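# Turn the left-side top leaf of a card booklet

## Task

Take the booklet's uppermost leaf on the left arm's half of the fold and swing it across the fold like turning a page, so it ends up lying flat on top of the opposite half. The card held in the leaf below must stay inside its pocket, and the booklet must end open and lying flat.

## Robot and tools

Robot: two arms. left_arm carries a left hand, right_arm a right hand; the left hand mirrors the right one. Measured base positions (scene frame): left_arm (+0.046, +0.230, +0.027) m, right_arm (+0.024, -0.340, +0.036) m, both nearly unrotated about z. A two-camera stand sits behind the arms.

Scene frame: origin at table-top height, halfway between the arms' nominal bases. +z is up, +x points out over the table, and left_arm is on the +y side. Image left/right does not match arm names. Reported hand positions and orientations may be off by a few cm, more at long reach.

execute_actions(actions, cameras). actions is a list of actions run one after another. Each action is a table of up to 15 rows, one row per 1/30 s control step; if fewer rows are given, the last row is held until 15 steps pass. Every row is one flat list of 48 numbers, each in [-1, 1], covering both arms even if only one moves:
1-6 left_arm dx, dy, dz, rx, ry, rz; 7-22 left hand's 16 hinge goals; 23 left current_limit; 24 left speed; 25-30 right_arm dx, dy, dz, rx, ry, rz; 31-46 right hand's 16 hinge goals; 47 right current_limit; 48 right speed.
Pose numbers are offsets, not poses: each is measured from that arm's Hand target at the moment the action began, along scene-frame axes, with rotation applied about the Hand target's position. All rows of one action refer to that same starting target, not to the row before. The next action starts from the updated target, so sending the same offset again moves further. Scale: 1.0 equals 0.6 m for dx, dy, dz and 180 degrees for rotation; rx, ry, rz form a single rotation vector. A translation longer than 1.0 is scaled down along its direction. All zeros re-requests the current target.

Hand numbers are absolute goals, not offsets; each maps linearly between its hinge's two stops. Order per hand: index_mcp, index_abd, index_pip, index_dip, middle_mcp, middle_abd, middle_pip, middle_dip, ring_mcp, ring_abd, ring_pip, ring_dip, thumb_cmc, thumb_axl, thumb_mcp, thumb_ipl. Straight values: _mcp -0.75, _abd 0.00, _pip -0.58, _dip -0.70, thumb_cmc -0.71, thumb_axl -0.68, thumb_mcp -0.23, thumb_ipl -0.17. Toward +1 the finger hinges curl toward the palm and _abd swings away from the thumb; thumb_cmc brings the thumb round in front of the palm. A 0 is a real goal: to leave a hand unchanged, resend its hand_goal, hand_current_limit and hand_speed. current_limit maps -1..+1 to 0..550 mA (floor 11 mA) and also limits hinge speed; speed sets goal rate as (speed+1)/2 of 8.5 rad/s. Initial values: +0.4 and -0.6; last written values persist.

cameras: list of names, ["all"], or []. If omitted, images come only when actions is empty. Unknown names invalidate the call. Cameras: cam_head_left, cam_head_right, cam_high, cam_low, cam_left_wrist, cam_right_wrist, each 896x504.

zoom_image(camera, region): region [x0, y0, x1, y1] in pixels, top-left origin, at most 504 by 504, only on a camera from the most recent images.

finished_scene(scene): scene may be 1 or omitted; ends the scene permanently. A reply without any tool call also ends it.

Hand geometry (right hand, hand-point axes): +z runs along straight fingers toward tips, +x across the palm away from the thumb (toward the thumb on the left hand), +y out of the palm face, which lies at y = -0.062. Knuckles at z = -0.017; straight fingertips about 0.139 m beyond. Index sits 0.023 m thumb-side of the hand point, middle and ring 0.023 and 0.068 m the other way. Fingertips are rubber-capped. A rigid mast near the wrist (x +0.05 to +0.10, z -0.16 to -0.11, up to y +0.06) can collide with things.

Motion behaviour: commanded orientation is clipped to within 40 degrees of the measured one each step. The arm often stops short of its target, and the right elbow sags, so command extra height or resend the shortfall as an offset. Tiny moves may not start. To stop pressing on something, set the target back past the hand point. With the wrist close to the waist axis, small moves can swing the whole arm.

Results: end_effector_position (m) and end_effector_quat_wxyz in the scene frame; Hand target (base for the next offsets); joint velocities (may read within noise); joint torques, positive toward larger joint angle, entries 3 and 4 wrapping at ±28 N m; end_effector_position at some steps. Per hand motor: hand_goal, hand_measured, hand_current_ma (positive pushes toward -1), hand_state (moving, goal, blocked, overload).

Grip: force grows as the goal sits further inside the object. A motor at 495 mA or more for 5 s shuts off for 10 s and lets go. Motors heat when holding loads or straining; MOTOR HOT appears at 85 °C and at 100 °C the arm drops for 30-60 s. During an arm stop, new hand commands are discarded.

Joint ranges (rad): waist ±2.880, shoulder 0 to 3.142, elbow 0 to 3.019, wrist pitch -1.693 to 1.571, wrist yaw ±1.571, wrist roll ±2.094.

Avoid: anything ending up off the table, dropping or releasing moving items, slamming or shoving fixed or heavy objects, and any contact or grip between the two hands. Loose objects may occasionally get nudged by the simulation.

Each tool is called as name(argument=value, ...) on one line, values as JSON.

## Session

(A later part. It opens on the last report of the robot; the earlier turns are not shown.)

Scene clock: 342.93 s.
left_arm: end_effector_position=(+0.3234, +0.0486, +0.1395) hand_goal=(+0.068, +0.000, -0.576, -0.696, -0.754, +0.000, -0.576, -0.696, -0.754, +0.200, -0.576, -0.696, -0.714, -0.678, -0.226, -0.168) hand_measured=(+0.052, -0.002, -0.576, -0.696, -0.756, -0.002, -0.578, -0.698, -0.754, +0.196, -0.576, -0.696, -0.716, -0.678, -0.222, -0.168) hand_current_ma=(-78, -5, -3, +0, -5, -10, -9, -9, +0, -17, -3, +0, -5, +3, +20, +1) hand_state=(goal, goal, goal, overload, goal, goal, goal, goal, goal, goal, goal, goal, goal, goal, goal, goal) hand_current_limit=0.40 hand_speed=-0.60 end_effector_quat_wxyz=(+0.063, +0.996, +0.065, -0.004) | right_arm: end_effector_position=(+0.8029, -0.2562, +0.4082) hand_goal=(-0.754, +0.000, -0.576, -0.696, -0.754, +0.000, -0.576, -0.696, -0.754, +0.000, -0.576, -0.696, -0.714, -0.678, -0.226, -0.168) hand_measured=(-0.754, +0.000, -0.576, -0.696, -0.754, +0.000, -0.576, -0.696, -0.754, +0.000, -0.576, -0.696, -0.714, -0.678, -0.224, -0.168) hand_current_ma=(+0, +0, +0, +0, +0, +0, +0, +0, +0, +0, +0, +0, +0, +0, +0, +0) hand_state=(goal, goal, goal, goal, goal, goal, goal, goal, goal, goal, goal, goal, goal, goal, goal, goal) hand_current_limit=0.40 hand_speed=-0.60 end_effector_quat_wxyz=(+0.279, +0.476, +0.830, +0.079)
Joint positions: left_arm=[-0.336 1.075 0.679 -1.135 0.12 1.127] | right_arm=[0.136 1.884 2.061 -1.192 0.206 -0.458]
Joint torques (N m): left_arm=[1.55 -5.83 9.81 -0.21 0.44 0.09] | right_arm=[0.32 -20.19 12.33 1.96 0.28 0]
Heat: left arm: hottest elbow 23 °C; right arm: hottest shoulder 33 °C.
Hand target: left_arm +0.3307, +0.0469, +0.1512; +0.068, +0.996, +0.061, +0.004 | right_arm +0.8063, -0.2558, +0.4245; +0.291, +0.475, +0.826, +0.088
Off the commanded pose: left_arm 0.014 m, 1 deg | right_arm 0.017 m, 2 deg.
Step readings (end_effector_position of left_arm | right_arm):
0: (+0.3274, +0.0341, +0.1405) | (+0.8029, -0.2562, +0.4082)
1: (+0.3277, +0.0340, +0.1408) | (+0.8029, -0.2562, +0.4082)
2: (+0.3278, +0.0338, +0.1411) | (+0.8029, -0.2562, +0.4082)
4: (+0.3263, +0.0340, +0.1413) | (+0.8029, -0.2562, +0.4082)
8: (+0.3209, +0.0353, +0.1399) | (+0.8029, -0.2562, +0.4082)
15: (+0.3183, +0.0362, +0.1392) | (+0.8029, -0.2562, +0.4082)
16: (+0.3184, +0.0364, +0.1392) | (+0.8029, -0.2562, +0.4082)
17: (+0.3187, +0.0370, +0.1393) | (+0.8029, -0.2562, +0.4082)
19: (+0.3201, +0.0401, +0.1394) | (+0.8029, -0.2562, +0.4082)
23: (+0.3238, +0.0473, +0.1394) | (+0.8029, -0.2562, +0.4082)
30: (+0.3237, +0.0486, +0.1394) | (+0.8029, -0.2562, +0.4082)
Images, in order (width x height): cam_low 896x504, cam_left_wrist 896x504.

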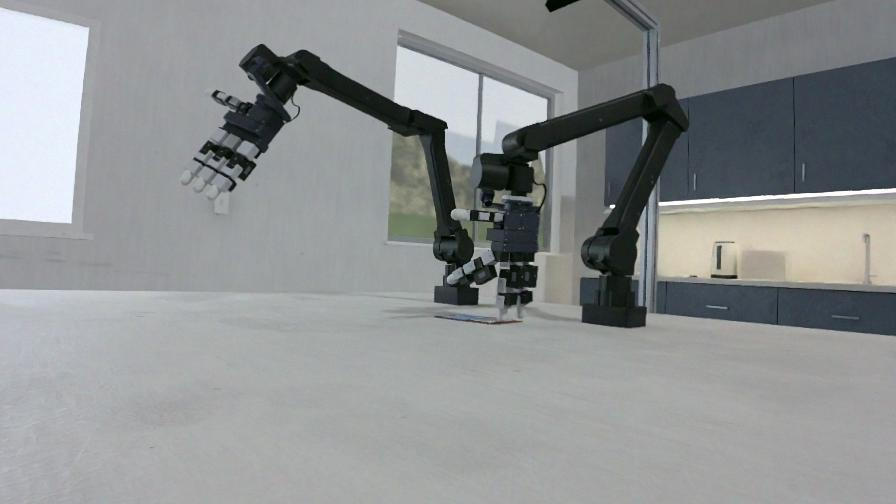

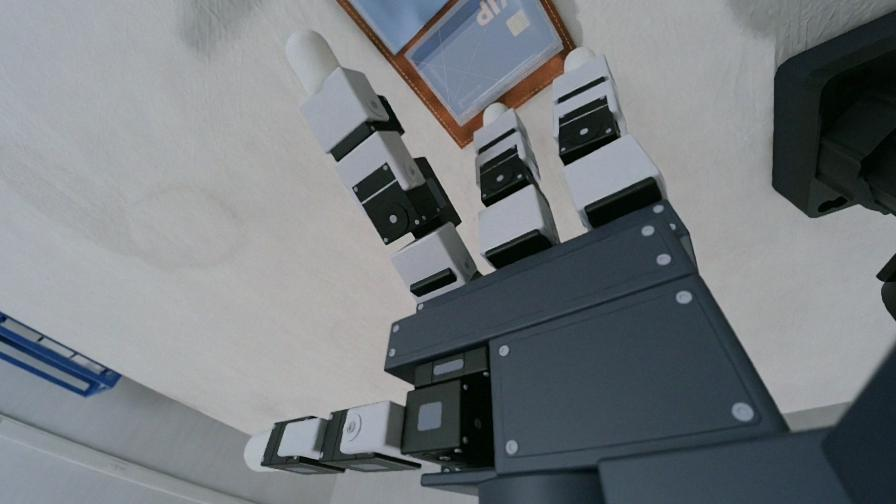

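execute_actions(actions=[[[-0.005,-0.018,0.005,0,0,0,0.068,0,-0.576,-0.696,-0.754,0,-0.576,-0.696,-0.754,0.2,-0.576,-0.696,-0.714,-0.678,-0.226,-0.168,0.4,-0.6,0,0,0,0,0,0,-0.754,0,-0.576,-0.696,-0.754,0,-0.576,-0.696,-0.754,0,-0.576,-0.696,-0.714,-0.678,-0.226,-0.168,0.4,-0.6]],[[0,0,-0.028,0,0,0,0.068,0,-0.576,-0.696,-0.754,0,-0.576,-0.696,-0.754,0.2,-0.576,-0.696,-0.714,-0.678,-0.226,-0.168,0.4,-0.6,0,0,0,0,0,0,-0.754,0,-0.576,-0.696,-0.754,0,-0.576,-0.696,-0.754,0,-0.576,-0.696,-0.714,-0.678,-0.226,-0.168,0.4,-0.6]]], cameras=["cam_left_wrist","cam_low"])

zoom_image(camera="cam_left_wrist", region=[400, 0, 640, 160])

Scene clock: 356.53 s.
left_arm: end_effector_position=(+0.3238, +0.0395, +0.1395) hand_goal=(+0.068, +0.000, -0.576, -0.696, -0.754, +0.000, -0.576, -0.696, -0.754, +0.200, -0.576, -0.696, -0.714, -0.678, -0.226, -0.168) hand_measured=(+0.052, -0.002, -0.576, -0.696, -0.756, +0.002, -0.578, -0.698, -0.754, +0.196, -0.576, -0.696, -0.716, -0.678, -0.222, -0.168) hand_current_ma=(-78, -5, -3, +0, -8, +10, -9, -9, +0, -17, -3, +0, -5, +3, +20, +1) hand_state=(goal, goal, goal, overload, goal, goal, goal, goal, goal, goal, goal, goal, goal, goal, goal, goal) hand_current_limit=0.40 hand_speed=-0.60 end_effector_quat_wxyz=(+0.066, +0.996, +0.059, +0.002) | right_arm: end_effector_position=(+0.8029, -0.2562, +0.4082) hand_goal=(-0.754, +0.000, -0.576, -0.696, -0.754, +0.000, -0.576, -0.696, -0.754, +0.000, -0.576, -0.696, -0.714, -0.678, -0.226, -0.168) hand_measured=(-0.754, +0.000, -0.576, -0.696, -0.754, +0.000, -0.576, -0.696, -0.754, +0.000, -0.576, -0.696, -0.714, -0.678, -0.224, -0.168) hand_current_ma=(+0, +0, +0, +0, +0, +0, +0, +0, +0, +0, +0, +0, +0, +0, +0, +0) hand_state=(goal, goal, goal, goal, goal, goal, goal, goal, goal, goal, goal, goal, goal, goal, goal, goal) hand_current_limit=0.40 hand_speed=-0.60 end_effector_quat_wxyz=(+0.279, +0.476, +0.830, +0.079)
Joint positions: left_arm=[-0.366 1.08 0.679 -1.115 0.12 1.108] | right_arm=[0.136 1.884 2.061 -1.192 0.206 -0.458]
Joint torques (N m): left_arm=[0.38 -4.48 7.6 0.81 0.34 -0.1] | right_arm=[0.32 -20.19 12.33 1.96 0.28 0]
Heat: left arm: hottest elbow 23 °C; right arm: hottest shoulder 33 °C.
Hand target: left_arm +0.3277, +0.0362, +0.1374; +0.067, +0.996, +0.061, +0.004 | right_arm +0.8063, -0.2558, +0.4245; +0.291, +0.475, +0.826, +0.088
Off the commanded pose: left_arm 0.006 m, 0 deg | right_arm 0.017 m, 2 deg.
Step readings (end_effector_position of left_arm | right_arm):
0: (+0.3233, +0.0485, +0.1395) | (+0.8029, -0.2562, +0.4082)
1: (+0.3233, +0.0485, +0.1395) | (+0.8029, -0.2562, +0.4082)
2: (+0.3232, +0.0483, +0.1395) | (+0.8029, -0.2562, +0.4082)
4: (+0.3222, +0.0471, +0.1394) | (+0.8029, -0.2562, +0.4082)
8: (+0.3187, +0.0424, +0.1392) | (+0.8029, -0.2562, +0.4082)
15: (+0.3182, +0.0413, +0.1391) | (+0.8029, -0.2562, +0.4082)
16: (+0.3182, +0.0413, +0.1391) | (+0.8029, -0.2562, +0.4082)
17: (+0.3182, +0.0414, +0.1391) | (+0.8029, -0.2562, +0.4082)
19: (+0.3191, +0.0411, +0.1393) | (+0.8029, -0.2562, +0.4082)
23: (+0.3228, +0.0398, +0.1399) | (+0.8029, -0.2562, +0.4082)
30: (+0.3237, +0.0395, +0.1395) | (+0.8029, -0.2562, +0.4082)
Images, in order (width x height): cam_low 896x504, cam_left_wrist 896x504.

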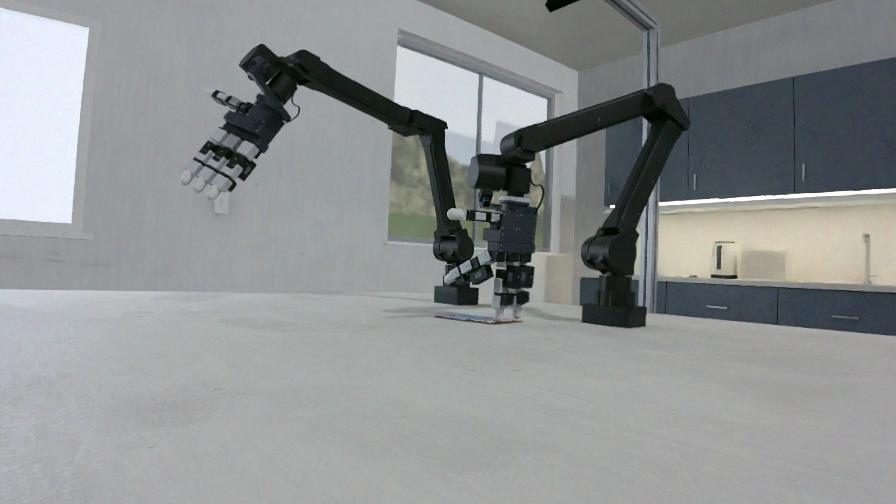

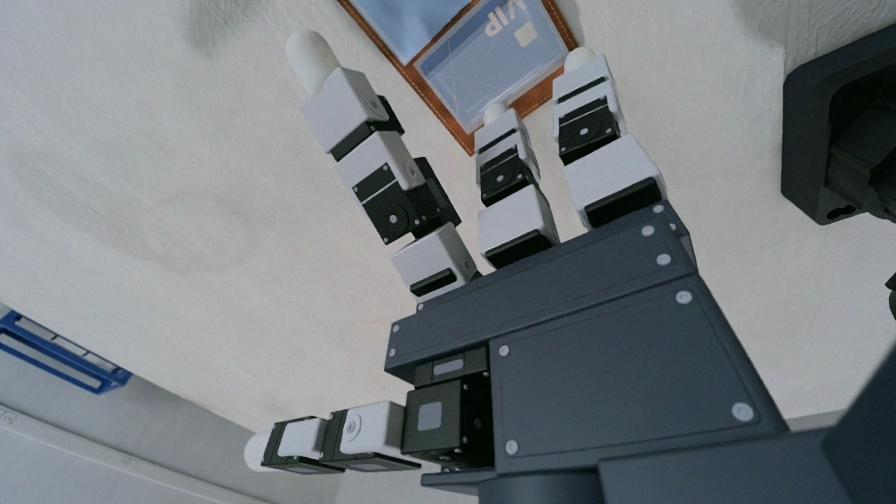

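Scaled by 2.100 from the camera's 896x504 image, which has a finer 1280x720 frame.

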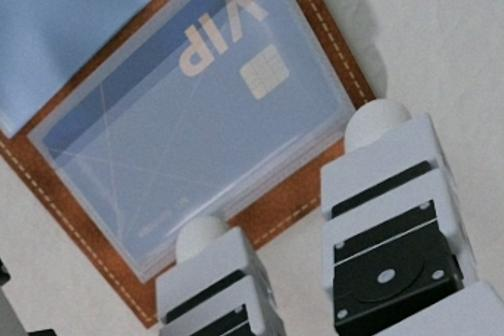

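execute_actions(actions=[[[0,-0.02,-0.002,0,0,0,0.068,0,-0.576,-0.696,-0.754,0,-0.576,-0.696,-0.754,0.2,-0.576,-0.696,-0.714,-0.678,-0.226,-0.168,0.4,-0.6,0,0,0,0,0,0,-0.754,0,-0.576,-0.696,-0.754,0,-0.576,-0.696,-0.754,0,-0.576,-0.696,-0.714,-0.678,-0.226,-0.168,0.4,-0.6]]], cameras=["cam_left_wrist"])

zoom_image(camera="cam_left_wrist", region=[400, 0, 640, 160])

Scene clock: 362.37 s.
left_arm: end_effector_position=(+0.3229, +0.0307, +0.1395) hand_goal=(+0.068, +0.000, -0.576, -0.696, -0.754, +0.000, -0.576, -0.696, -0.754, +0.200, -0.576, -0.696, -0.714, -0.678, -0.226, -0.168) hand_measured=(+0.052, -0.002, -0.576, -0.696, -0.788, +0.000, -0.596, -0.704, -0.754, +0.196, -0.576, -0.696, -0.716, -0.678, -0.222, -0.168) hand_current_ma=(-78, -5, -3, +0, -162, +0, -92, -37, +0, -17, -3, +0, -5, +3, +20, +1) hand_state=(goal, goal, goal, overload, blocked, goal, blocked, goal, goal, goal, goal, goal, goal, goal, goal, goal) hand_current_limit=0.40 hand_speed=-0.60 end_effector_quat_wxyz=(+0.065, +0.996, +0.061, +0.005) | right_arm: end_effector_position=(+0.8029, -0.2562, +0.4082) hand_goal=(-0.754, +0.000, -0.576, -0.696, -0.754, +0.000, -0.576, -0.696, -0.754, +0.000, -0.576, -0.696, -0.714, -0.678, -0.226, -0.168) hand_measured=(-0.754, +0.000, -0.576, -0.696, -0.754, +0.000, -0.576, -0.696, -0.754, +0.000, -0.576, -0.696, -0.714, -0.678, -0.224, -0.168) hand_current_ma=(+0, +0, +0, +0, +0, +0, +0, +0, +0, +0, +0, +0, +0, +0, +0, +0) hand_state=(goal, goal, goal, goal, goal, goal, goal, goal, goal, goal, goal, goal, goal, goal, goal, goal) hand_current_limit=0.40 hand_speed=-0.60 end_effector_quat_wxyz=(+0.279, +0.476, +0.830, +0.079)
Joint positions: left_arm=[-0.402 1.08 0.679 -1.104 0.114 1.066] | right_arm=[0.136 1.884 2.061 -1.192 0.206 -0.458]
Joint torques (N m): left_arm=[-0.38 -3.78 8.08 1.02 0.45 -0.11] | right_arm=[0.32 -20.19 12.31 1.98 0.28 0]
Heat: left arm: hottest elbow 23 °C; right arm: hottest shoulder 33 °C.
Hand target: left_arm +0.3277, +0.0241, +0.1362; +0.067, +0.996, +0.061, +0.004 | right_arm +0.8063, -0.2558, +0.4245; +0.291, +0.475, +0.826, +0.088
Off the commanded pose: left_arm 0.009 m, 0 deg | right_arm 0.017 m, 2 deg.
Step readings (end_effector_position of left_arm | right_arm):
0: (+0.3238, +0.0395, +0.1395) | (+0.8029, -0.2562, +0.4082)
1: (+0.3237, +0.0394, +0.1395) | (+0.8029, -0.2562, +0.4082)
2: (+0.3238, +0.0388, +0.1394) | (+0.8029, -0.2562, +0.4082)
4: (+0.3233, +0.0363, +0.1393) | (+0.8029, -0.2562, +0.4082)
8: (+0.3219, +0.0311, +0.1395) | (+0.8029, -0.2562, +0.4082)
15: (+0.3227, +0.0307, +0.1395) | (+0.8029, -0.2562, +0.4082)
Images, in order (width x height): cam_left_wrist 896x504.

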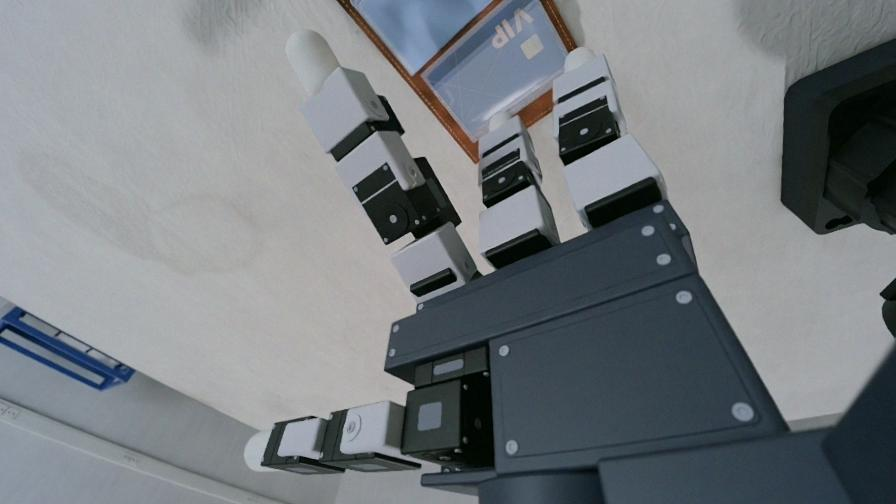

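Scaled by 2.100 from the camera's 896x504 image, which has a finer 1280x720 frame.

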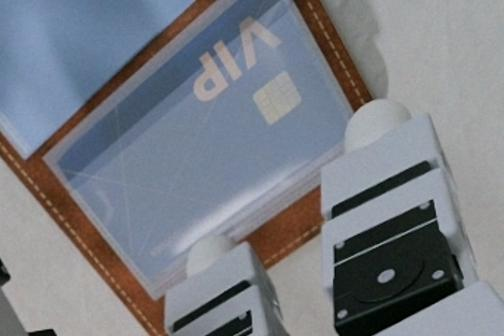

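execute_actions(actions=[[[0,0.01,0.12,0,0,0,0.068,0,-0.576,-0.696,-0.754,0,-0.576,-0.696,-0.754,0,-0.576,-0.696,-0.714,-0.678,-0.226,-0.168,0.4,-0.6,0,0,0,0,0,0,-0.754,0,-0.576,-0.696,-0.754,0,-0.576,-0.696,-0.754,0,-0.576,-0.696,-0.714,-0.678,-0.226,-0.168,0.4,-0.6]],[[0.018,0.05,0,0.0103,0.0117,0.1535,0.068,0,-0.576,-0.696,-0.754,0,-0.576,-0.696,-0.754,0,-0.576,-0.696,-0.714,-0.678,-0.226,-0.168,0.4,-0.6,0,0,0,0,0,0,-0.754,0,-0.576,-0.696,-0.754,0,-0.576,-0.696,-0.754,0,-0.576,-0.696,-0.714,-0.678,-0.226,-0.168,0.4,-0.6]],[[0.018,0.05,0,0.0103,0.0117,0.1535,0.068,0,-0.576,-0.696,-0.754,0,-0.576,-0.696,-0.754,0,-0.576,-0.696,-0.714,-0.678,-0.226,-0.168,0.4,-0.6,0,0,0,0,0,0,-0.754,0,-0.576,-0.696,-0.754,0,-0.576,-0.696,-0.754,0,-0.576,-0.696,-0.714,-0.678,-0.226,-0.168,0.4,-0.6]],[[0.018,0.05,0,0.0103,0.0117,0.1535,0.068,0,-0.576,-0.696,-0.754,0,-0.576,-0.696,-0.754,0,-0.576,-0.696,-0.714,-0.678,-0.226,-0.168,0.4,-0.6,0,0,0,0,0,0,-0.754,0,-0.576,-0.696,-0.754,0,-0.576,-0.696,-0.754,0,-0.576,-0.696,-0.714,-0.678,-0.226,-0.168,0.4,-0.6]]], cameras=["cam_left_wrist","cam_low","cam_head_left","cam_head_right"])

zoom_image(camera="cam_left_wrist", region=[340, 0, 640, 200])

Scene clock: 477.17 s.
left_arm: end_effector_position=(+0.3484, +0.1275, +0.1900) hand_goal=(+0.068, +0.000, -0.576, -0.696, -0.754, +0.000, -0.576, -0.696, -0.754, +0.000, -0.576, -0.696, -0.714, -0.678, -0.226, -0.168) hand_measured=(+0.052, -0.002, -0.576, -0.696, -0.754, -0.002, -0.578, -0.698, -0.754, +0.002, -0.576, -0.696, -0.714, -0.678, -0.222, -0.168) hand_current_ma=(-74, -4, -3, +0, -3, -8, -10, -10, +0, +10, -3, +0, +1, +3, +20, +1) hand_state=(goal, goal, goal, overload, goal, goal, goal, goal, goal, goal, goal, goal, goal, goal, goal, goal) hand_current_limit=0.40 hand_speed=-0.60 end_effector_quat_wxyz=(-0.010, +0.710, +0.704, -0.007) | right_arm: end_effector_position=(+0.8029, -0.2562, +0.4082) hand_goal=(-0.754, +0.000, -0.576, -0.696, -0.754, +0.000, -0.576, -0.696, -0.754, +0.000, -0.576, -0.696, -0.714, -0.678, -0.226, -0.168) hand_measured=(-0.754, +0.000, -0.576, -0.696, -0.754, +0.000, -0.576, -0.696, -0.754, +0.000, -0.576, -0.696, -0.714, -0.678, -0.224, -0.168) hand_current_ma=(+0, +0, +0, +0, +0, +0, +0, +0, +0, +0, +0, +0, +0, +0, +0, +0) hand_state=(goal, goal, goal, goal, goal, goal, goal, goal, goal, goal, goal, goal, goal, goal, goal, goal) hand_current_limit=0.40 hand_speed=-0.60 end_effector_quat_wxyz=(+0.279, +0.476, +0.830, +0.079)
Joint positions: left_arm=[-0.538 1.022 0.82 -1.392 0.007 -0.505] | right_arm=[0.136 1.884 2.061 -1.192 0.206 -0.458]
Joint torques (N m): left_arm=[0.32 -4.42 11.92 -0.42 -0.08 -0.1] | right_arm=[0.32 -20.19 12.31 1.96 0.27 0]
Heat: left arm: hottest elbow 23 °C; right arm: hottest shoulder 34 °C.
Hand target: left_arm +0.3601, +0.1202, +0.2082; +0.000, +0.707, +0.707, +0.000 | right_arm +0.8063, -0.2558, +0.4245; +0.291, +0.475, +0.826, +0.088
Off the commanded pose: left_arm 0.023 m, 2 deg | right_arm 0.017 m, 2 deg.
Step readings (end_effector_position of left_arm | right_arm):
0: (+0.3229, +0.0307, +0.1395) | (+0.8029, -0.2562, +0.4082)
1: (+0.3231, +0.0307, +0.1398) | (+0.8029, -0.2562, +0.4082)
2: (+0.3223, +0.0310, +0.1410) | (+0.8029, -0.2562, +0.4082)
4: (+0.3171, +0.0325, +0.1450) | (+0.8029, -0.2562, +0.4082)
8: (+0.3149, +0.0333, +0.1663) | (+0.8029, -0.2562, +0.4082)
15: (+0.3177, +0.0323, +0.1876) | (+0.8029, -0.2562, +0.4082)
16: (+0.3174, +0.0328, +0.1875) | (+0.8029, -0.2562, +0.4082)
17: (+0.3185, +0.0347, +0.1874) | (+0.8029, -0.2562, +0.4082)
19: (+0.3216, +0.0398, +0.1897) | (+0.8029, -0.2562, +0.4082)
23: (+0.3286, +0.0517, +0.2009) | (+0.8029, -0.2562, +0.4082)
30: (+0.3345, +0.0593, +0.2039) | (+0.8029, -0.2562, +0.4082)
31: (+0.3349, +0.0596, +0.2037) | (+0.8029, -0.2562, +0.4082)
32: (+0.3360, +0.0618, +0.2031) | (+0.8029, -0.2562, +0.4082)
34: (+0.3381, +0.0680, +0.2019) | (+0.8029, -0.2562, +0.4082)
38: (+0.3417, +0.0809, +0.2004) | (+0.8029, -0.2562, +0.4082)
45: (+0.3427, +0.0880, +0.1990) | (+0.8029, -0.2562, +0.4082)
46: (+0.3428, +0.0890, +0.1989) | (+0.8029, -0.2562, +0.4082)
47: (+0.3430, +0.0921, +0.1984) | (+0.8029, -0.2562, +0.4082)
49: (+0.3430, +0.0998, +0.1964) | (+0.8029, -0.2562, +0.4082)
53: (+0.3433, +0.1142, +0.1898) | (+0.8029, -0.2562, +0.4082)
60: (+0.3484, +0.1217, +0.1886) | (+0.8029, -0.2562, +0.4082)
Images, in order (width x height): cam_head_left 896x504, cam_head_right 896x504, cam_low 896x504, cam_left_wrist 896x504.

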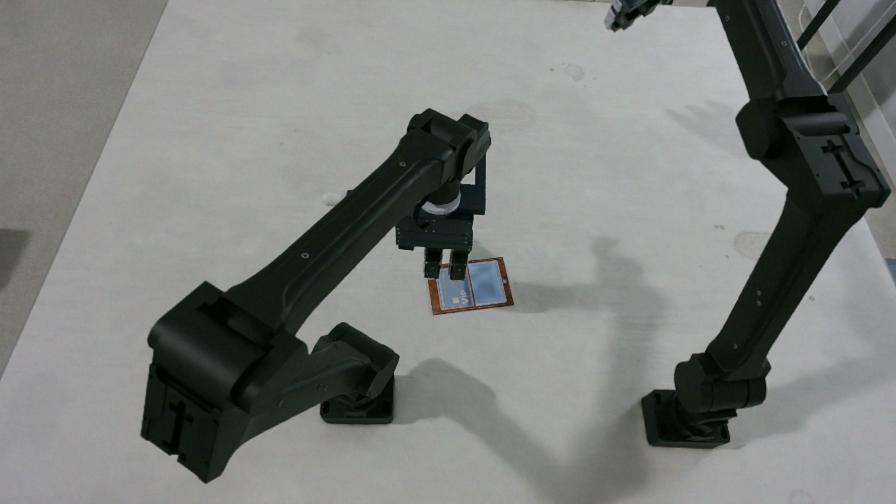

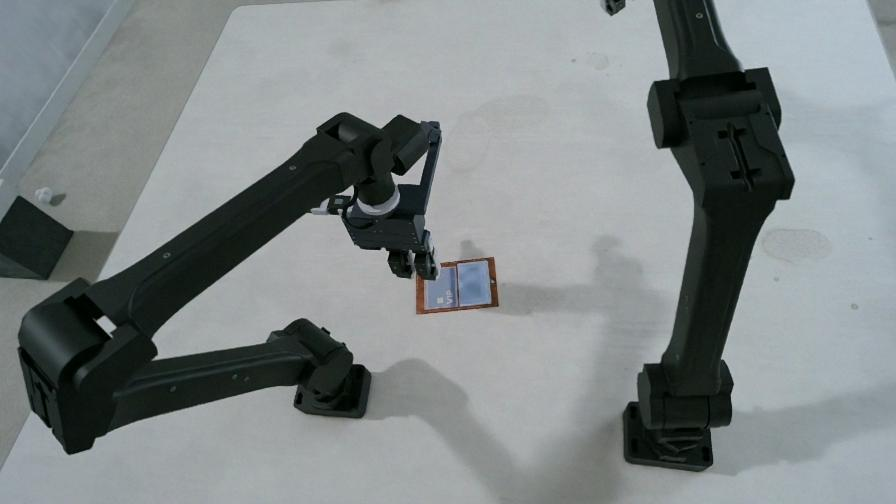

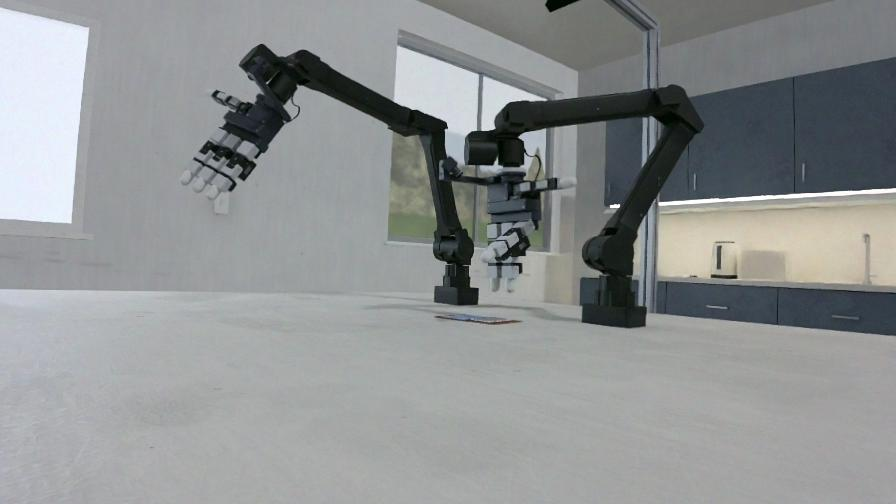

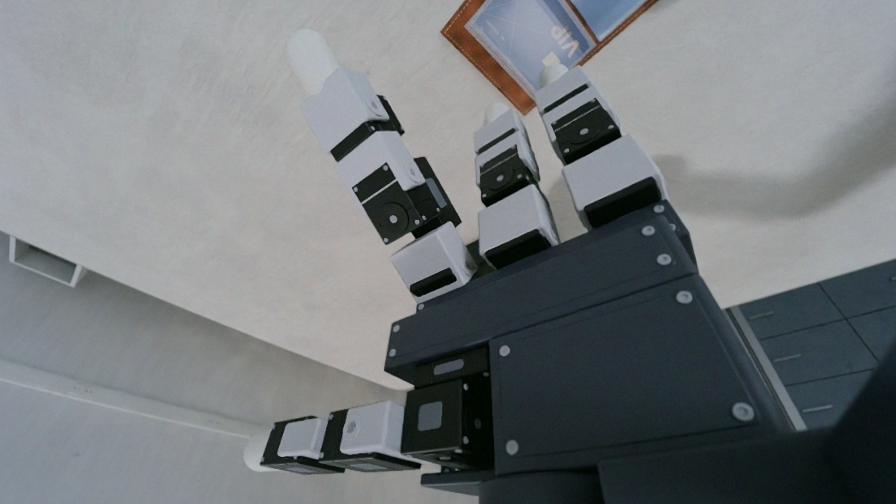

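Scaled by 1.680 from the camera's 896x504 image, which has a finer 1280x720 frame.

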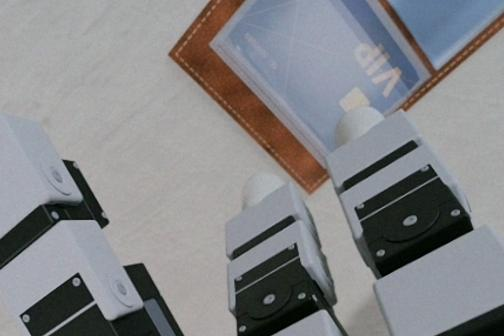

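execute_actions(actions=[[[0,0.017,-0.08,0,0,0.044,0.068,0,-0.576,-0.696,-0.754,0,-0.576,-0.696,-0.754,0,-0.576,-0.696,-0.714,-0.678,-0.226,-0.168,0.4,-0.6,0,0,0,0,0,0,-0.754,0,-0.576,-0.696,-0.754,0,-0.576,-0.696,-0.754,0,-0.576,-0.696,-0.714,-0.678,-0.226,-0.168,0.4,-0.6]]], cameras=["cam_left_wrist","cam_low","cam_head_right"])

zoom_image(camera="cam_left_wrist", region=[400, 0, 640, 160])

zoom_image(camera="cam_low", region=[420, 270, 560, 340])

Scene clock: 497.83 s.
left_arm: end_effector_position=(+0.3559, +0.1336, +0.1584) hand_goal=(+0.068, +0.000, -0.576, -0.696, -0.754, +0.000, -0.576, -0.696, -0.754, +0.000, -0.576, -0.696, -0.714, -0.678, -0.226, -0.168) hand_measured=(+0.054, -0.002, -0.576, -0.696, -0.754, -0.002, -0.578, -0.698, -0.754, +0.002, -0.576, -0.696, -0.714, -0.678, -0.222, -0.168) hand_current_ma=(-69, -4, -3, +0, -1, -8, -9, -10, +0, +10, -3, +0, +1, +3, +20, +1) hand_state=(goal, goal, goal, overload, goal, goal, goal, goal, goal, goal, goal, goal, goal, goal, goal, goal) hand_current_limit=0.40 hand_speed=-0.60 end_effector_quat_wxyz=(-0.006, +0.659, +0.752, -0.003) | right_arm: end_effector_position=(+0.8029, -0.2562, +0.4082) hand_goal=(-0.754, +0.000, -0.576, -0.696, -0.754, +0.000, -0.576, -0.696, -0.754, +0.000, -0.576, -0.696, -0.714, -0.678, -0.226, -0.168) hand_measured=(-0.754, +0.000, -0.576, -0.696, -0.754, +0.000, -0.576, -0.696, -0.754, +0.000, -0.576, -0.696, -0.714, -0.678, -0.224, -0.168) hand_current_ma=(+0, +0, +0, +0, +0, +0, +0, +0, +0, +0, +0, +0, +0, +0, +0, +0) hand_state=(goal, goal, goal, goal, goal, goal, goal, goal, goal, goal, goal, goal, goal, goal, goal, goal) hand_current_limit=0.40 hand_speed=-0.60 end_effector_quat_wxyz=(+0.279, +0.476, +0.830, +0.079)
Joint positions: left_arm=[-0.538 1.08 0.769 -1.274 0.003 -0.646] | right_arm=[0.136 1.884 2.061 -1.192 0.206 -0.458]
Joint torques (N m): left_arm=[0.03 -5.42 8.12 0.58 -0.11 -0.12] | right_arm=[0.32 -20.19 12.31 1.98 0.27 0]
Heat: left arm: hottest elbow 24 °C; right arm: hottest shoulder 34 °C.
Hand target: left_arm +0.3601, +0.1304, +0.1602; +0.000, +0.656, +0.754, +0.000 | right_arm +0.8063, -0.2558, +0.4245; +0.291, +0.475, +0.826, +0.088
Off the commanded pose: left_arm 0.006 m, 1 deg | right_arm 0.017 m, 2 deg.
Step readings (end_effector_position of left_arm | right_arm):
0: (+0.3484, +0.1275, +0.1900) | (+0.8029, -0.2562, +0.4082)
1: (+0.3484, +0.1277, +0.1899) | (+0.8029, -0.2562, +0.4082)
2: (+0.3491, +0.1279, +0.1898) | (+0.8029, -0.2562, +0.4082)
4: (+0.3538, +0.1272, +0.1868) | (+0.8029, -0.2562, +0.4082)
8: (+0.3563, +0.1292, +0.1698) | (+0.8029, -0.2562, +0.4082)
15: (+0.3556, +0.1329, +0.1582) | (+0.8029, -0.2562, +0.4082)
Images, in order (width x height): cam_head_right 896x504, cam_low 896x504, cam_left_wrist 896x504.

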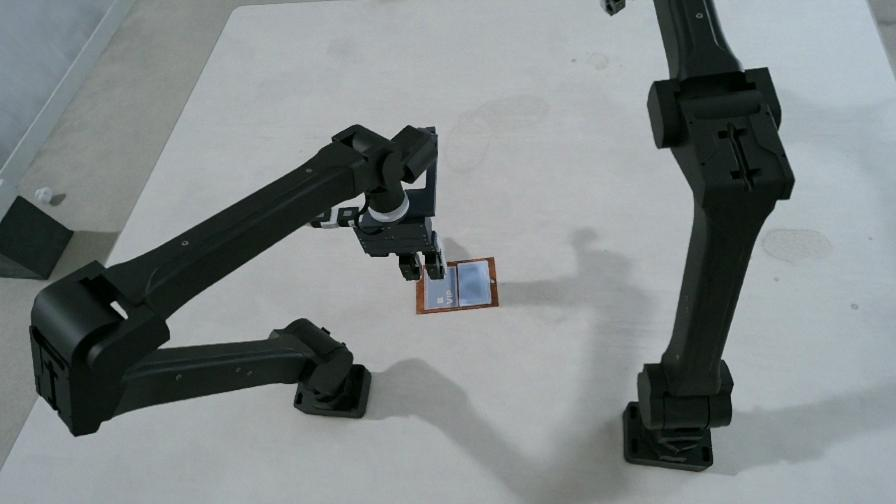

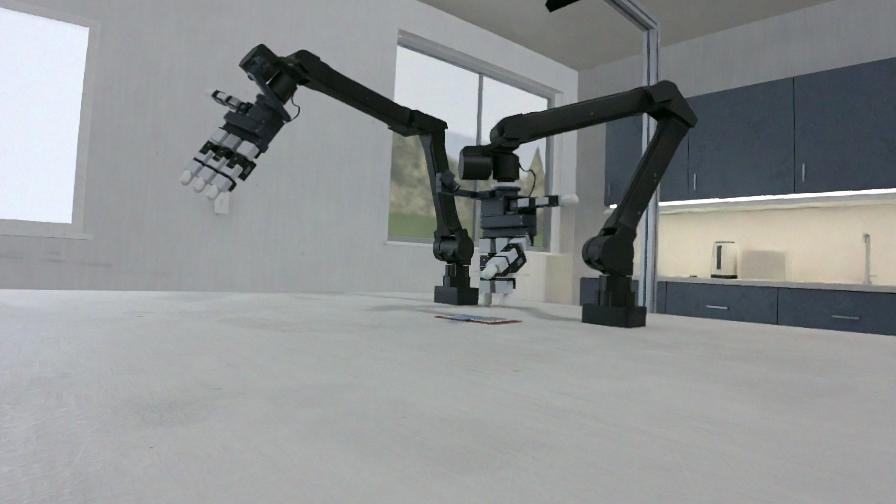

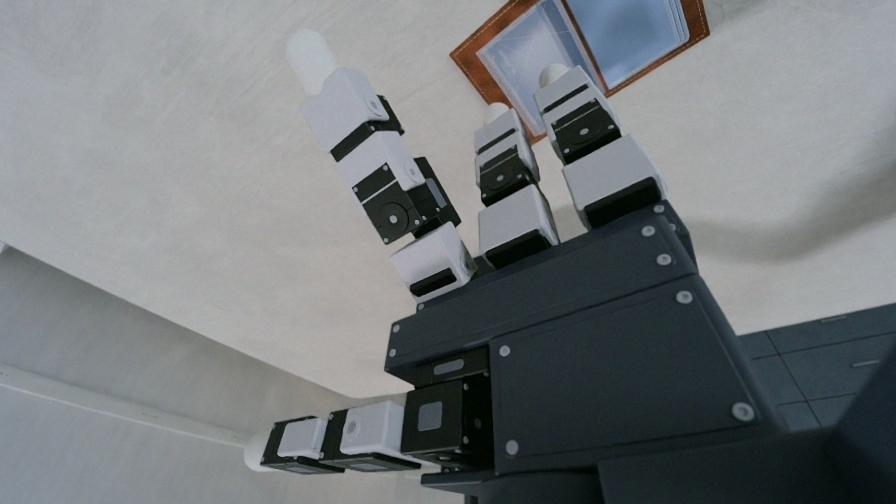

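Scaled by 2.100 from the camera's 896x504 image, which has a finer 1280x720 frame.

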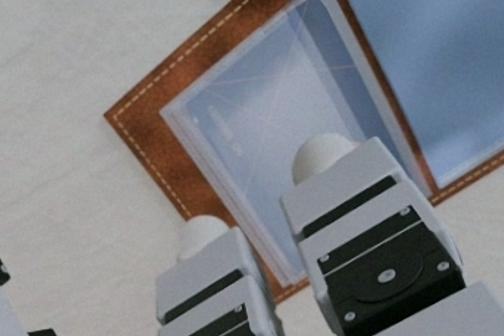

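Scaled by 3.600 from the camera's 896x504 image, which has a finer 1280x720 frame.

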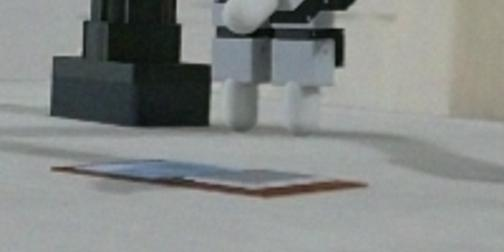

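execute_actions(actions=[[[-0.01,-0.035,-0.02,0,0,0,0.068,0,-0.576,-0.696,-0.754,0,-0.576,-0.696,-0.754,0,-0.576,-0.696,-0.714,-0.678,-0.226,-0.168,0.4,-0.6,0,0,0,0,0,0,-0.754,0,-0.576,-0.696,-0.754,0,-0.576,-0.696,-0.754,0,-0.576,-0.696,-0.714,-0.678,-0.226,-0.168,0.4,-0.6]],[[0,0,-0.01,0,0,0,0.068,0,-0.576,-0.696,-0.754,0,-0.576,-0.696,-0.754,0,-0.576,-0.696,-0.714,-0.678,-0.226,-0.168,0.4,-0.6,0,0,0,0,0,0,-0.754,0,-0.576,-0.696,-0.754,0,-0.576,-0.696,-0.754,0,-0.576,-0.696,-0.714,-0.678,-0.226,-0.168,0.4,-0.6]]], cameras=["cam_left_wrist","cam_low"])

zoom_image(camera="cam_left_wrist", region=[400, 0, 640, 160])

zoom_image(camera="cam_low", region=[420, 270, 560, 340])

Scene clock: 510.67 s.
left_arm: end_effector_position=(+0.3514, +0.1121, +0.1434) hand_goal=(+0.068, +0.000, -0.576, -0.696, -0.754, +0.000, -0.576, -0.696, -0.754, +0.000, -0.576, -0.696, -0.714, -0.678, -0.226, -0.168) hand_measured=(+0.054, -0.002, -0.576, -0.696, -0.754, -0.002, -0.578, -0.698, -0.754, +0.002, -0.576, -0.696, -0.714, -0.678, -0.222, -0.168) hand_current_ma=(-69, -4, -3, +0, -1, -8, -9, -10, +0, +9, -3, +0, +1, +3, +20, +1) hand_state=(goal, goal, goal, overload, goal, goal, goal, goal, goal, goal, goal, goal, goal, goal, goal, goal) hand_current_limit=0.40 hand_speed=-0.60 end_effector_quat_wxyz=(-0.002, +0.659, +0.752, -0.002) | right_arm: end_effector_position=(+0.8029, -0.2562, +0.4082) hand_goal=(-0.754, +0.000, -0.576, -0.696, -0.754, +0.000, -0.576, -0.696, -0.754, +0.000, -0.576, -0.696, -0.714, -0.678, -0.226, -0.168) hand_measured=(-0.754, +0.000, -0.576, -0.696, -0.754, +0.000, -0.576, -0.696, -0.754, +0.000, -0.576, -0.696, -0.714, -0.678, -0.224, -0.168) hand_current_ma=(+0, +0, +0, +0, +0, +0, +0, +0, +0, +0, +0, +0, +0, +0, +0, +0) hand_state=(goal, goal, goal, goal, goal, goal, goal, goal, goal, goal, goal, goal, goal, goal, goal, goal) hand_current_limit=0.40 hand_speed=-0.60 end_effector_quat_wxyz=(+0.279, +0.476, +0.830, +0.079)
Joint positions: left_arm=[-0.616 1.113 0.749 -1.212 0.003 -0.724] | right_arm=[0.136 1.884 2.061 -1.192 0.206 -0.458]
Joint torques (N m): left_arm=[0.44 -5.19 7.71 0.62 -0.12 -0.13] | right_arm=[0.32 -20.19 12.33 1.96 0.28 0]
Heat: left arm: hottest elbow 24 °C; right arm: hottest shoulder 34 °C.
Hand target: left_arm +0.3541, +0.1094, +0.1423; +0.000, +0.657, +0.754, +0.000 | right_arm +0.8063, -0.2558, +0.4245; +0.291, +0.475, +0.826, +0.088
Off the commanded pose: left_arm 0.004 m, 1 deg | right_arm 0.017 m, 2 deg.
Step readings (end_effector_position of left_arm | right_arm):
0: (+0.3559, +0.1336, +0.1584) | (+0.8029, -0.2562, +0.4082)
1: (+0.3560, +0.1334, +0.1585) | (+0.8029, -0.2562, +0.4082)
2: (+0.3561, +0.1326, +0.1585) | (+0.8029, -0.2562, +0.4082)
4: (+0.3555, +0.1258, +0.1575) | (+0.8029, -0.2562, +0.4082)
8: (+0.3522, +0.1127, +0.1523) | (+0.8029, -0.2562, +0.4082)
15: (+0.3512, +0.1118, +0.1485) | (+0.8029, -0.2562, +0.4082)
16: (+0.3512, +0.1118, +0.1486) | (+0.8029, -0.2562, +0.4082)
17: (+0.3515, +0.1117, +0.1485) | (+0.8029, -0.2562, +0.4082)
19: (+0.3520, +0.1115, +0.1477) | (+0.8029, -0.2562, +0.4082)
23: (+0.3514, +0.1120, +0.1447) | (+0.8029, -0.2562, +0.4082)
30: (+0.3513, +0.1121, +0.1434) | (+0.8029, -0.2562, +0.4082)
Images, in order (width x height): cam_low 896x504, cam_left_wrist 896x504.

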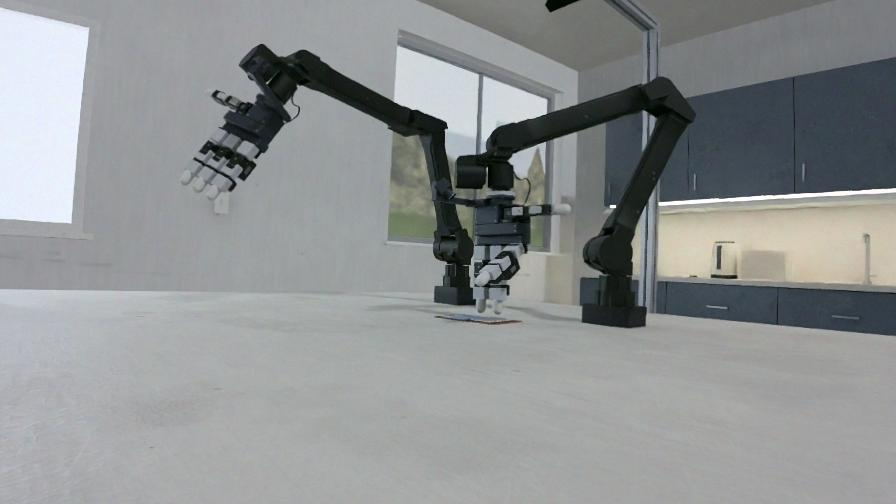

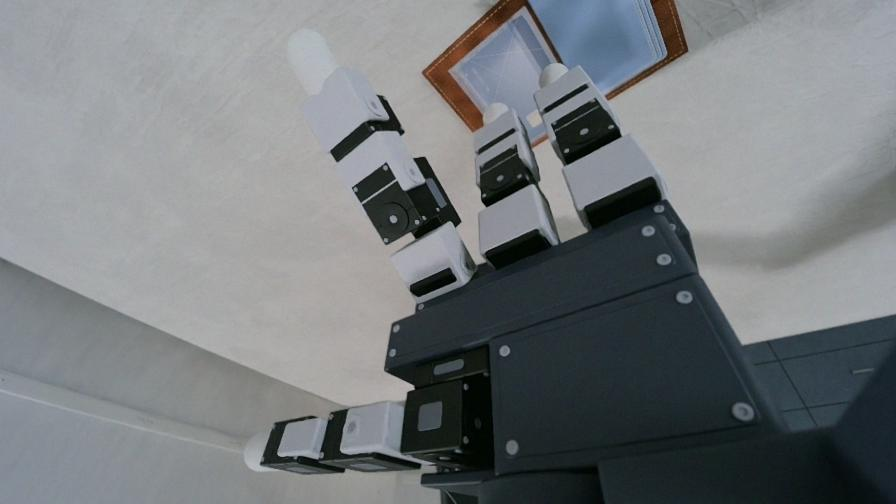

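Scaled by 2.100 from the camera's 896x504 image, which has a finer 1280x720 frame.

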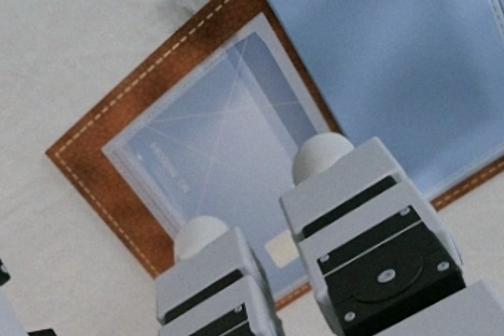

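Scaled by 3.600 from the camera's 896x504 image, which has a finer 1280x720 frame.

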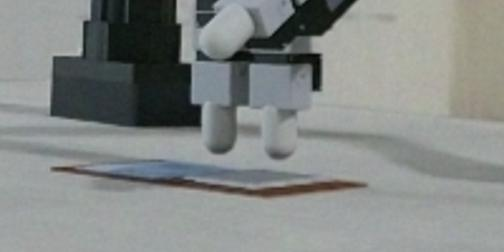

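execute_actions(actions=[[[0,0.006,-0.03,0,0,0,0.068,0,-0.576,-0.696,-0.754,0,-0.576,-0.696,-0.754,0,-0.576,-0.696,-0.714,-0.678,-0.226,-0.168,0.4,-0.6,0,0,0,0,0,0,-0.754,0,-0.576,-0.696,-0.754,0,-0.576,-0.696,-0.754,0,-0.576,-0.696,-0.714,-0.678,-0.226,-0.168,0.4,-0.6]]], cameras=["cam_left_wrist","cam_low"])

zoom_image(camera="cam_left_wrist", region=[400, 0, 640, 160])

zoom_image(camera="cam_low", region=[420, 270, 560, 340])

Scene clock: 521.57 s.
left_arm: end_effector_position=(+0.3512, +0.1121, +0.1308) hand_goal=(+0.068, +0.000, -0.576, -0.696, -0.754, +0.000, -0.576, -0.696, -0.754, +0.000, -0.576, -0.696, -0.714, -0.678, -0.226, -0.168) hand_measured=(+0.054, -0.002, -0.576, -0.696, -0.754, -0.004, -0.578, -0.698, -0.762, -0.012, -0.580, -0.698, -0.714, -0.678, -0.222, -0.168) hand_current_ma=(-63, -4, -3, +0, -3, -13, -7, -8, -32, -46, -15, -4, +1, +3, +21, +1) hand_state=(goal, goal, goal, overload, goal, goal, goal, goal, goal, goal, goal, goal, goal, goal, goal, goal) hand_current_limit=0.40 hand_speed=-0.60 end_effector_quat_wxyz=(+0.002, +0.659, +0.752, -0.001) | right_arm: end_effector_position=(+0.8029, -0.2562, +0.4082) hand_goal=(-0.754, +0.000, -0.576, -0.696, -0.754, +0.000, -0.576, -0.696, -0.754, +0.000, -0.576, -0.696, -0.714, -0.678, -0.226, -0.168) hand_measured=(-0.754, +0.000, -0.576, -0.696, -0.754, +0.000, -0.576, -0.696, -0.754, +0.000, -0.576, -0.696, -0.714, -0.678, -0.224, -0.168) hand_current_ma=(+0, +0, +0, +0, +0, +0, +0, +0, +0, +0, +0, +0, +0, +0, +0, +0) hand_state=(goal, goal, goal, goal, goal, goal, goal, goal, goal, goal, goal, goal, goal, goal, goal, goal) hand_current_limit=0.40 hand_speed=-0.60 end_effector_quat_wxyz=(+0.279, +0.476, +0.830, +0.079)
Joint positions: left_arm=[-0.616 1.121 0.718 -1.163 0.003 -0.724] | right_arm=[0.136 1.884 2.061 -1.192 0.206 -0.458]
Joint torques (N m): left_arm=[1.08 -4.89 6.94 0.77 -0.12 -0.01] | right_arm=[0.32 -20.19 12.31 1.96 0.27 0]
Heat: left arm: hottest elbow 24 °C; right arm: hottest shoulder 34 °C.
Hand target: left_arm +0.3542, +0.1129, +0.1244; +0.001, +0.656, +0.754, +0.000 | right_arm +0.8063, -0.2558, +0.4245; +0.291, +0.475, +0.826, +0.088
Off the commanded pose: left_arm 0.007 m, 0 deg | right_arm 0.017 m, 2 deg.
Step readings (end_effector_position of left_arm | right_arm):
0: (+0.3514, +0.1121, +0.1434) | (+0.8029, -0.2562, +0.4082)
1: (+0.3514, +0.1121, +0.1432) | (+0.8029, -0.2562, +0.4082)
2: (+0.3518, +0.1119, +0.1424) | (+0.8029, -0.2562, +0.4082)
4: (+0.3520, +0.1117, +0.1384) | (+0.8029, -0.2562, +0.4082)
8: (+0.3501, +0.1129, +0.1305) | (+0.8029, -0.2562, +0.4082)
15: (+0.3512, +0.1121, +0.1308) | (+0.8029, -0.2562, +0.4082)
Images, in order (width x height): cam_low 896x504, cam_left_wrist 896x504.

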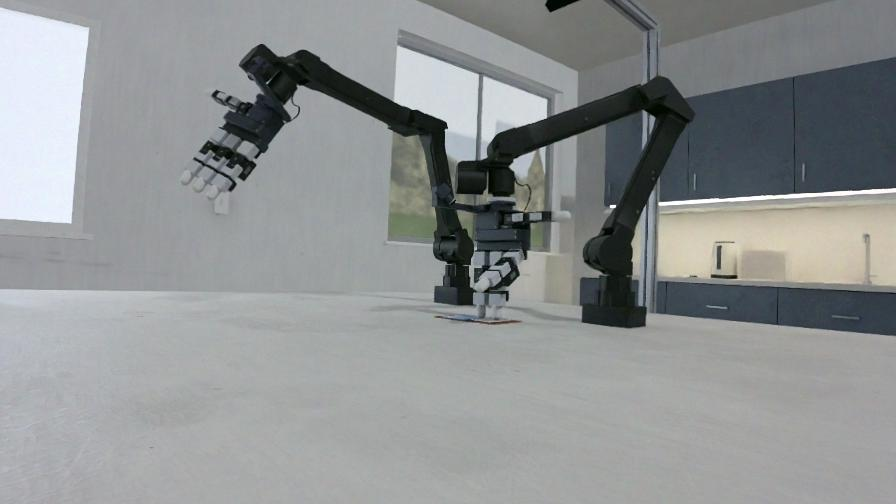

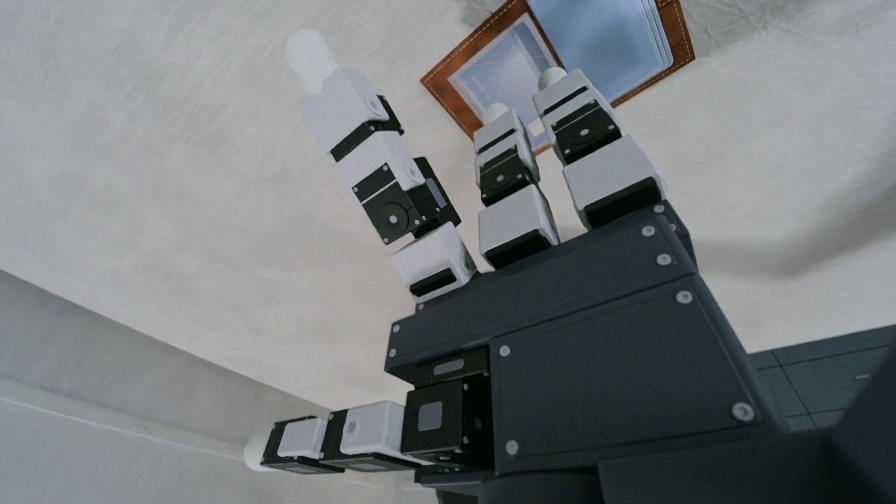

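Scaled by 2.100 from the camera's 896x504 image, which has a finer 1280x720 frame.

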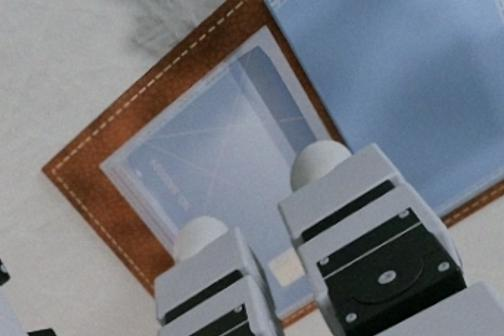

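Scaled by 3.600 from the camera's 896x504 image, which has a finer 1280x720 frame.

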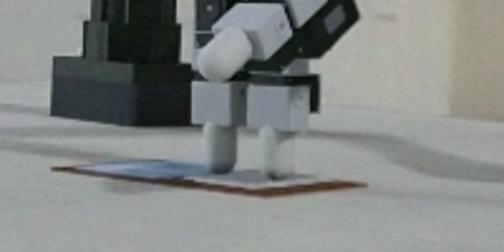

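execute_actions(actions=[[[0,0,0.035,0,0,0,0.068,0,-0.576,-0.696,-0.918,0,-0.226,-0.696,-0.918,0,-0.226,-0.696,-0.714,-0.678,-0.226,-0.168,0.4,-0.6,0,0,0,0,0,0,-0.754,0,-0.576,-0.696,-0.754,0,-0.576,-0.696,-0.754,0,-0.576,-0.696,-0.714,-0.678,-0.226,-0.168,0.4,-0.6]],[[0,0,-0.046,0,0,0,0.068,0,-0.576,-0.696,-0.918,0,-0.226,-0.696,-0.918,0,-0.226,-0.696,-0.714,-0.678,-0.226,-0.168,0.4,-0.6,0,0,0,0,0,0,-0.754,0,-0.576,-0.696,-0.754,0,-0.576,-0.696,-0.754,0,-0.576,-0.696,-0.714,-0.678,-0.226,-0.168,0.4,-0.6]]], cameras=["cam_left_wrist","cam_low"])

zoom_image(camera="cam_left_wrist", region=[400, 0, 640, 160])

zoom_image(camera="cam_low", region=[420, 270, 560, 340])

Scene clock: 544.40 s.
left_arm: end_effector_position=(+0.3527, +0.1115, +0.1285) hand_goal=(+0.068, +0.000, -0.576, -0.696, -0.918, +0.000, -0.226, -0.696, -0.918, +0.000, -0.226, -0.696, -0.714, -0.678, -0.226, -0.168) hand_measured=(+0.054, -0.002, -0.576, -0.696, -0.916, -0.002, -0.228, -0.698, -0.930, -0.018, -0.226, -0.694, -0.714, -0.678, -0.222, -0.168) hand_current_ma=(-63, -4, -3, +0, +13, -9, -7, -7, -53, -71, +0, +10, +0, +3, +21, +1) hand_state=(goal, goal, goal, overload, goal, goal, goal, goal, goal, goal, goal, goal, goal, goal, goal, goal) hand_current_limit=0.40 hand_speed=-0.60 end_effector_quat_wxyz=(+0.006, +0.659, +0.752, +0.000) | right_arm: end_effector_position=(+0.8029, -0.2562, +0.4082) hand_goal=(-0.754, +0.000, -0.576, -0.696, -0.754, +0.000, -0.576, -0.696, -0.754, +0.000, -0.576, -0.696, -0.714, -0.678, -0.226, -0.168) hand_measured=(-0.754, +0.000, -0.576, -0.696, -0.754, +0.000, -0.576, -0.696, -0.754, +0.000, -0.576, -0.696, -0.714, -0.678, -0.224, -0.168) hand_current_ma=(+0, +0, +0, +0, +0, +0, +0, +0, +0, +0, +0, +0, +0, +0, +0, +0) hand_state=(goal, goal, goal, goal, goal, goal, goal, goal, goal, goal, goal, goal, goal, goal, goal, goal) hand_current_limit=0.40 hand_speed=-0.60 end_effector_quat_wxyz=(+0.279, +0.476, +0.830, +0.079)
Joint positions: left_arm=[-0.616 1.124 0.712 -1.147 0.002 -0.724] | right_arm=[0.136 1.884 2.061 -1.192 0.206 -0.458]
Joint torques (N m): left_arm=[1.08 -4.25 6.35 0.87 -0.07 -0.03] | right_arm=[0.32 -20.19 12.33 1.98 0.28 0]
Heat: left arm: hottest elbow 24 °C; right arm: hottest shoulder 34 °C.
Hand target: left_arm +0.3543, +0.1129, +0.1178; +0.001, +0.656, +0.754, +0.000 | right_arm +0.8063, -0.2558, +0.4245; +0.291, +0.475, +0.826, +0.088
Off the commanded pose: left_arm 0.011 m, 1 deg | right_arm 0.017 m, 2 deg.
Step readings (end_effector_position of left_arm | right_arm):
0: (+0.3512, +0.1121, +0.1308) | (+0.8029, -0.2562, +0.4082)
1: (+0.3513, +0.1122, +0.1308) | (+0.8029, -0.2562, +0.4082)
2: (+0.3514, +0.1123, +0.1309) | (+0.8029, -0.2562, +0.4082)
4: (+0.3506, +0.1129, +0.1307) | (+0.8029, -0.2562, +0.4082)
8: (+0.3465, +0.1156, +0.1298) | (+0.8029, -0.2562, +0.4082)
15: (+0.3444, +0.1171, +0.1294) | (+0.8029, -0.2562, +0.4082)
16: (+0.3444, +0.1171, +0.1294) | (+0.8029, -0.2562, +0.4082)
17: (+0.3446, +0.1169, +0.1294) | (+0.8029, -0.2562, +0.4082)
19: (+0.3473, +0.1151, +0.1294) | (+0.8029, -0.2562, +0.4082)
23: (+0.3511, +0.1125, +0.1283) | (+0.8029, -0.2562, +0.4082)
30: (+0.3525, +0.1116, +0.1284) | (+0.8029, -0.2562, +0.4082)
Images, in order (width x height): cam_low 896x504, cam_left_wrist 896x504.

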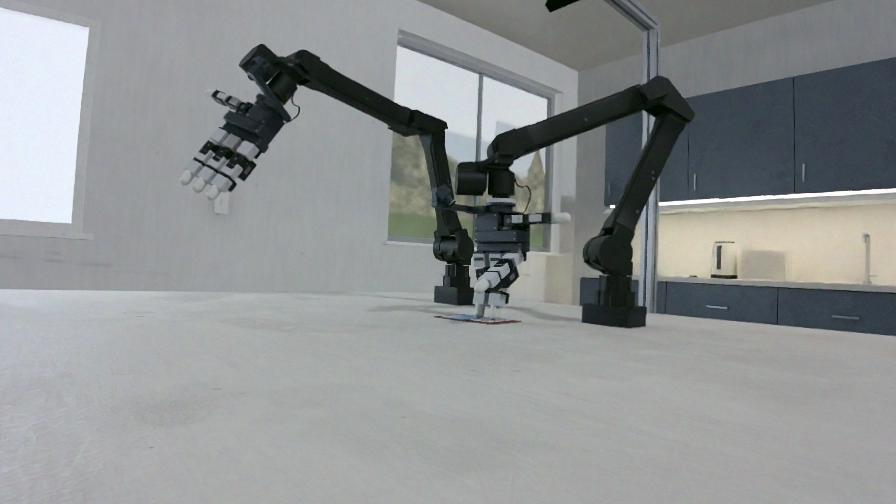

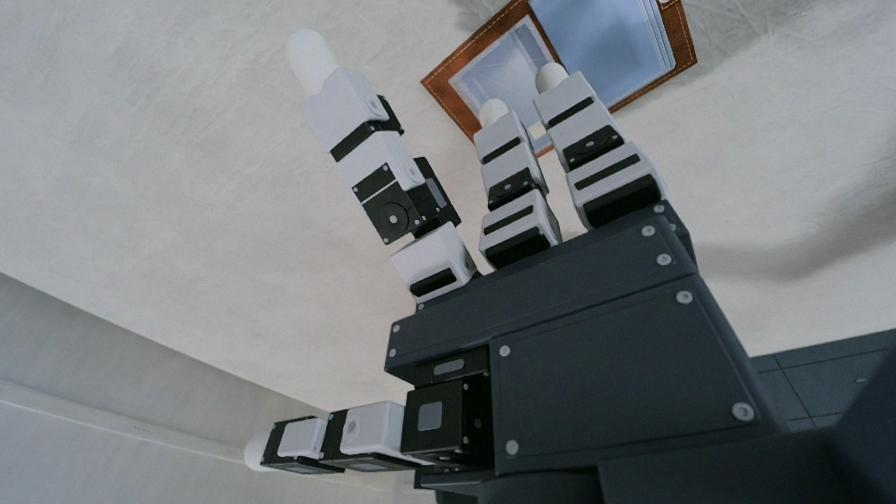

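Scaled by 2.100 from the camera's 896x504 image, which has a finer 1280x720 frame.

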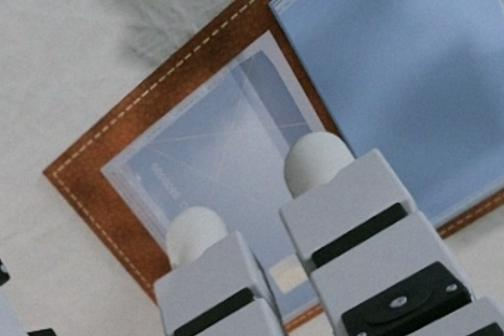

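Scaled by 3.600 from the camera's 896x504 image, which has a finer 1280x720 frame.

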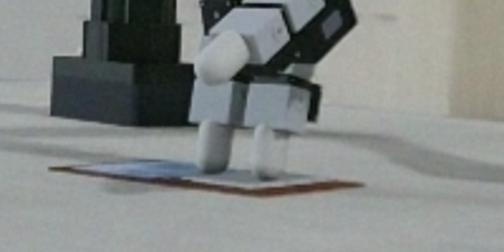

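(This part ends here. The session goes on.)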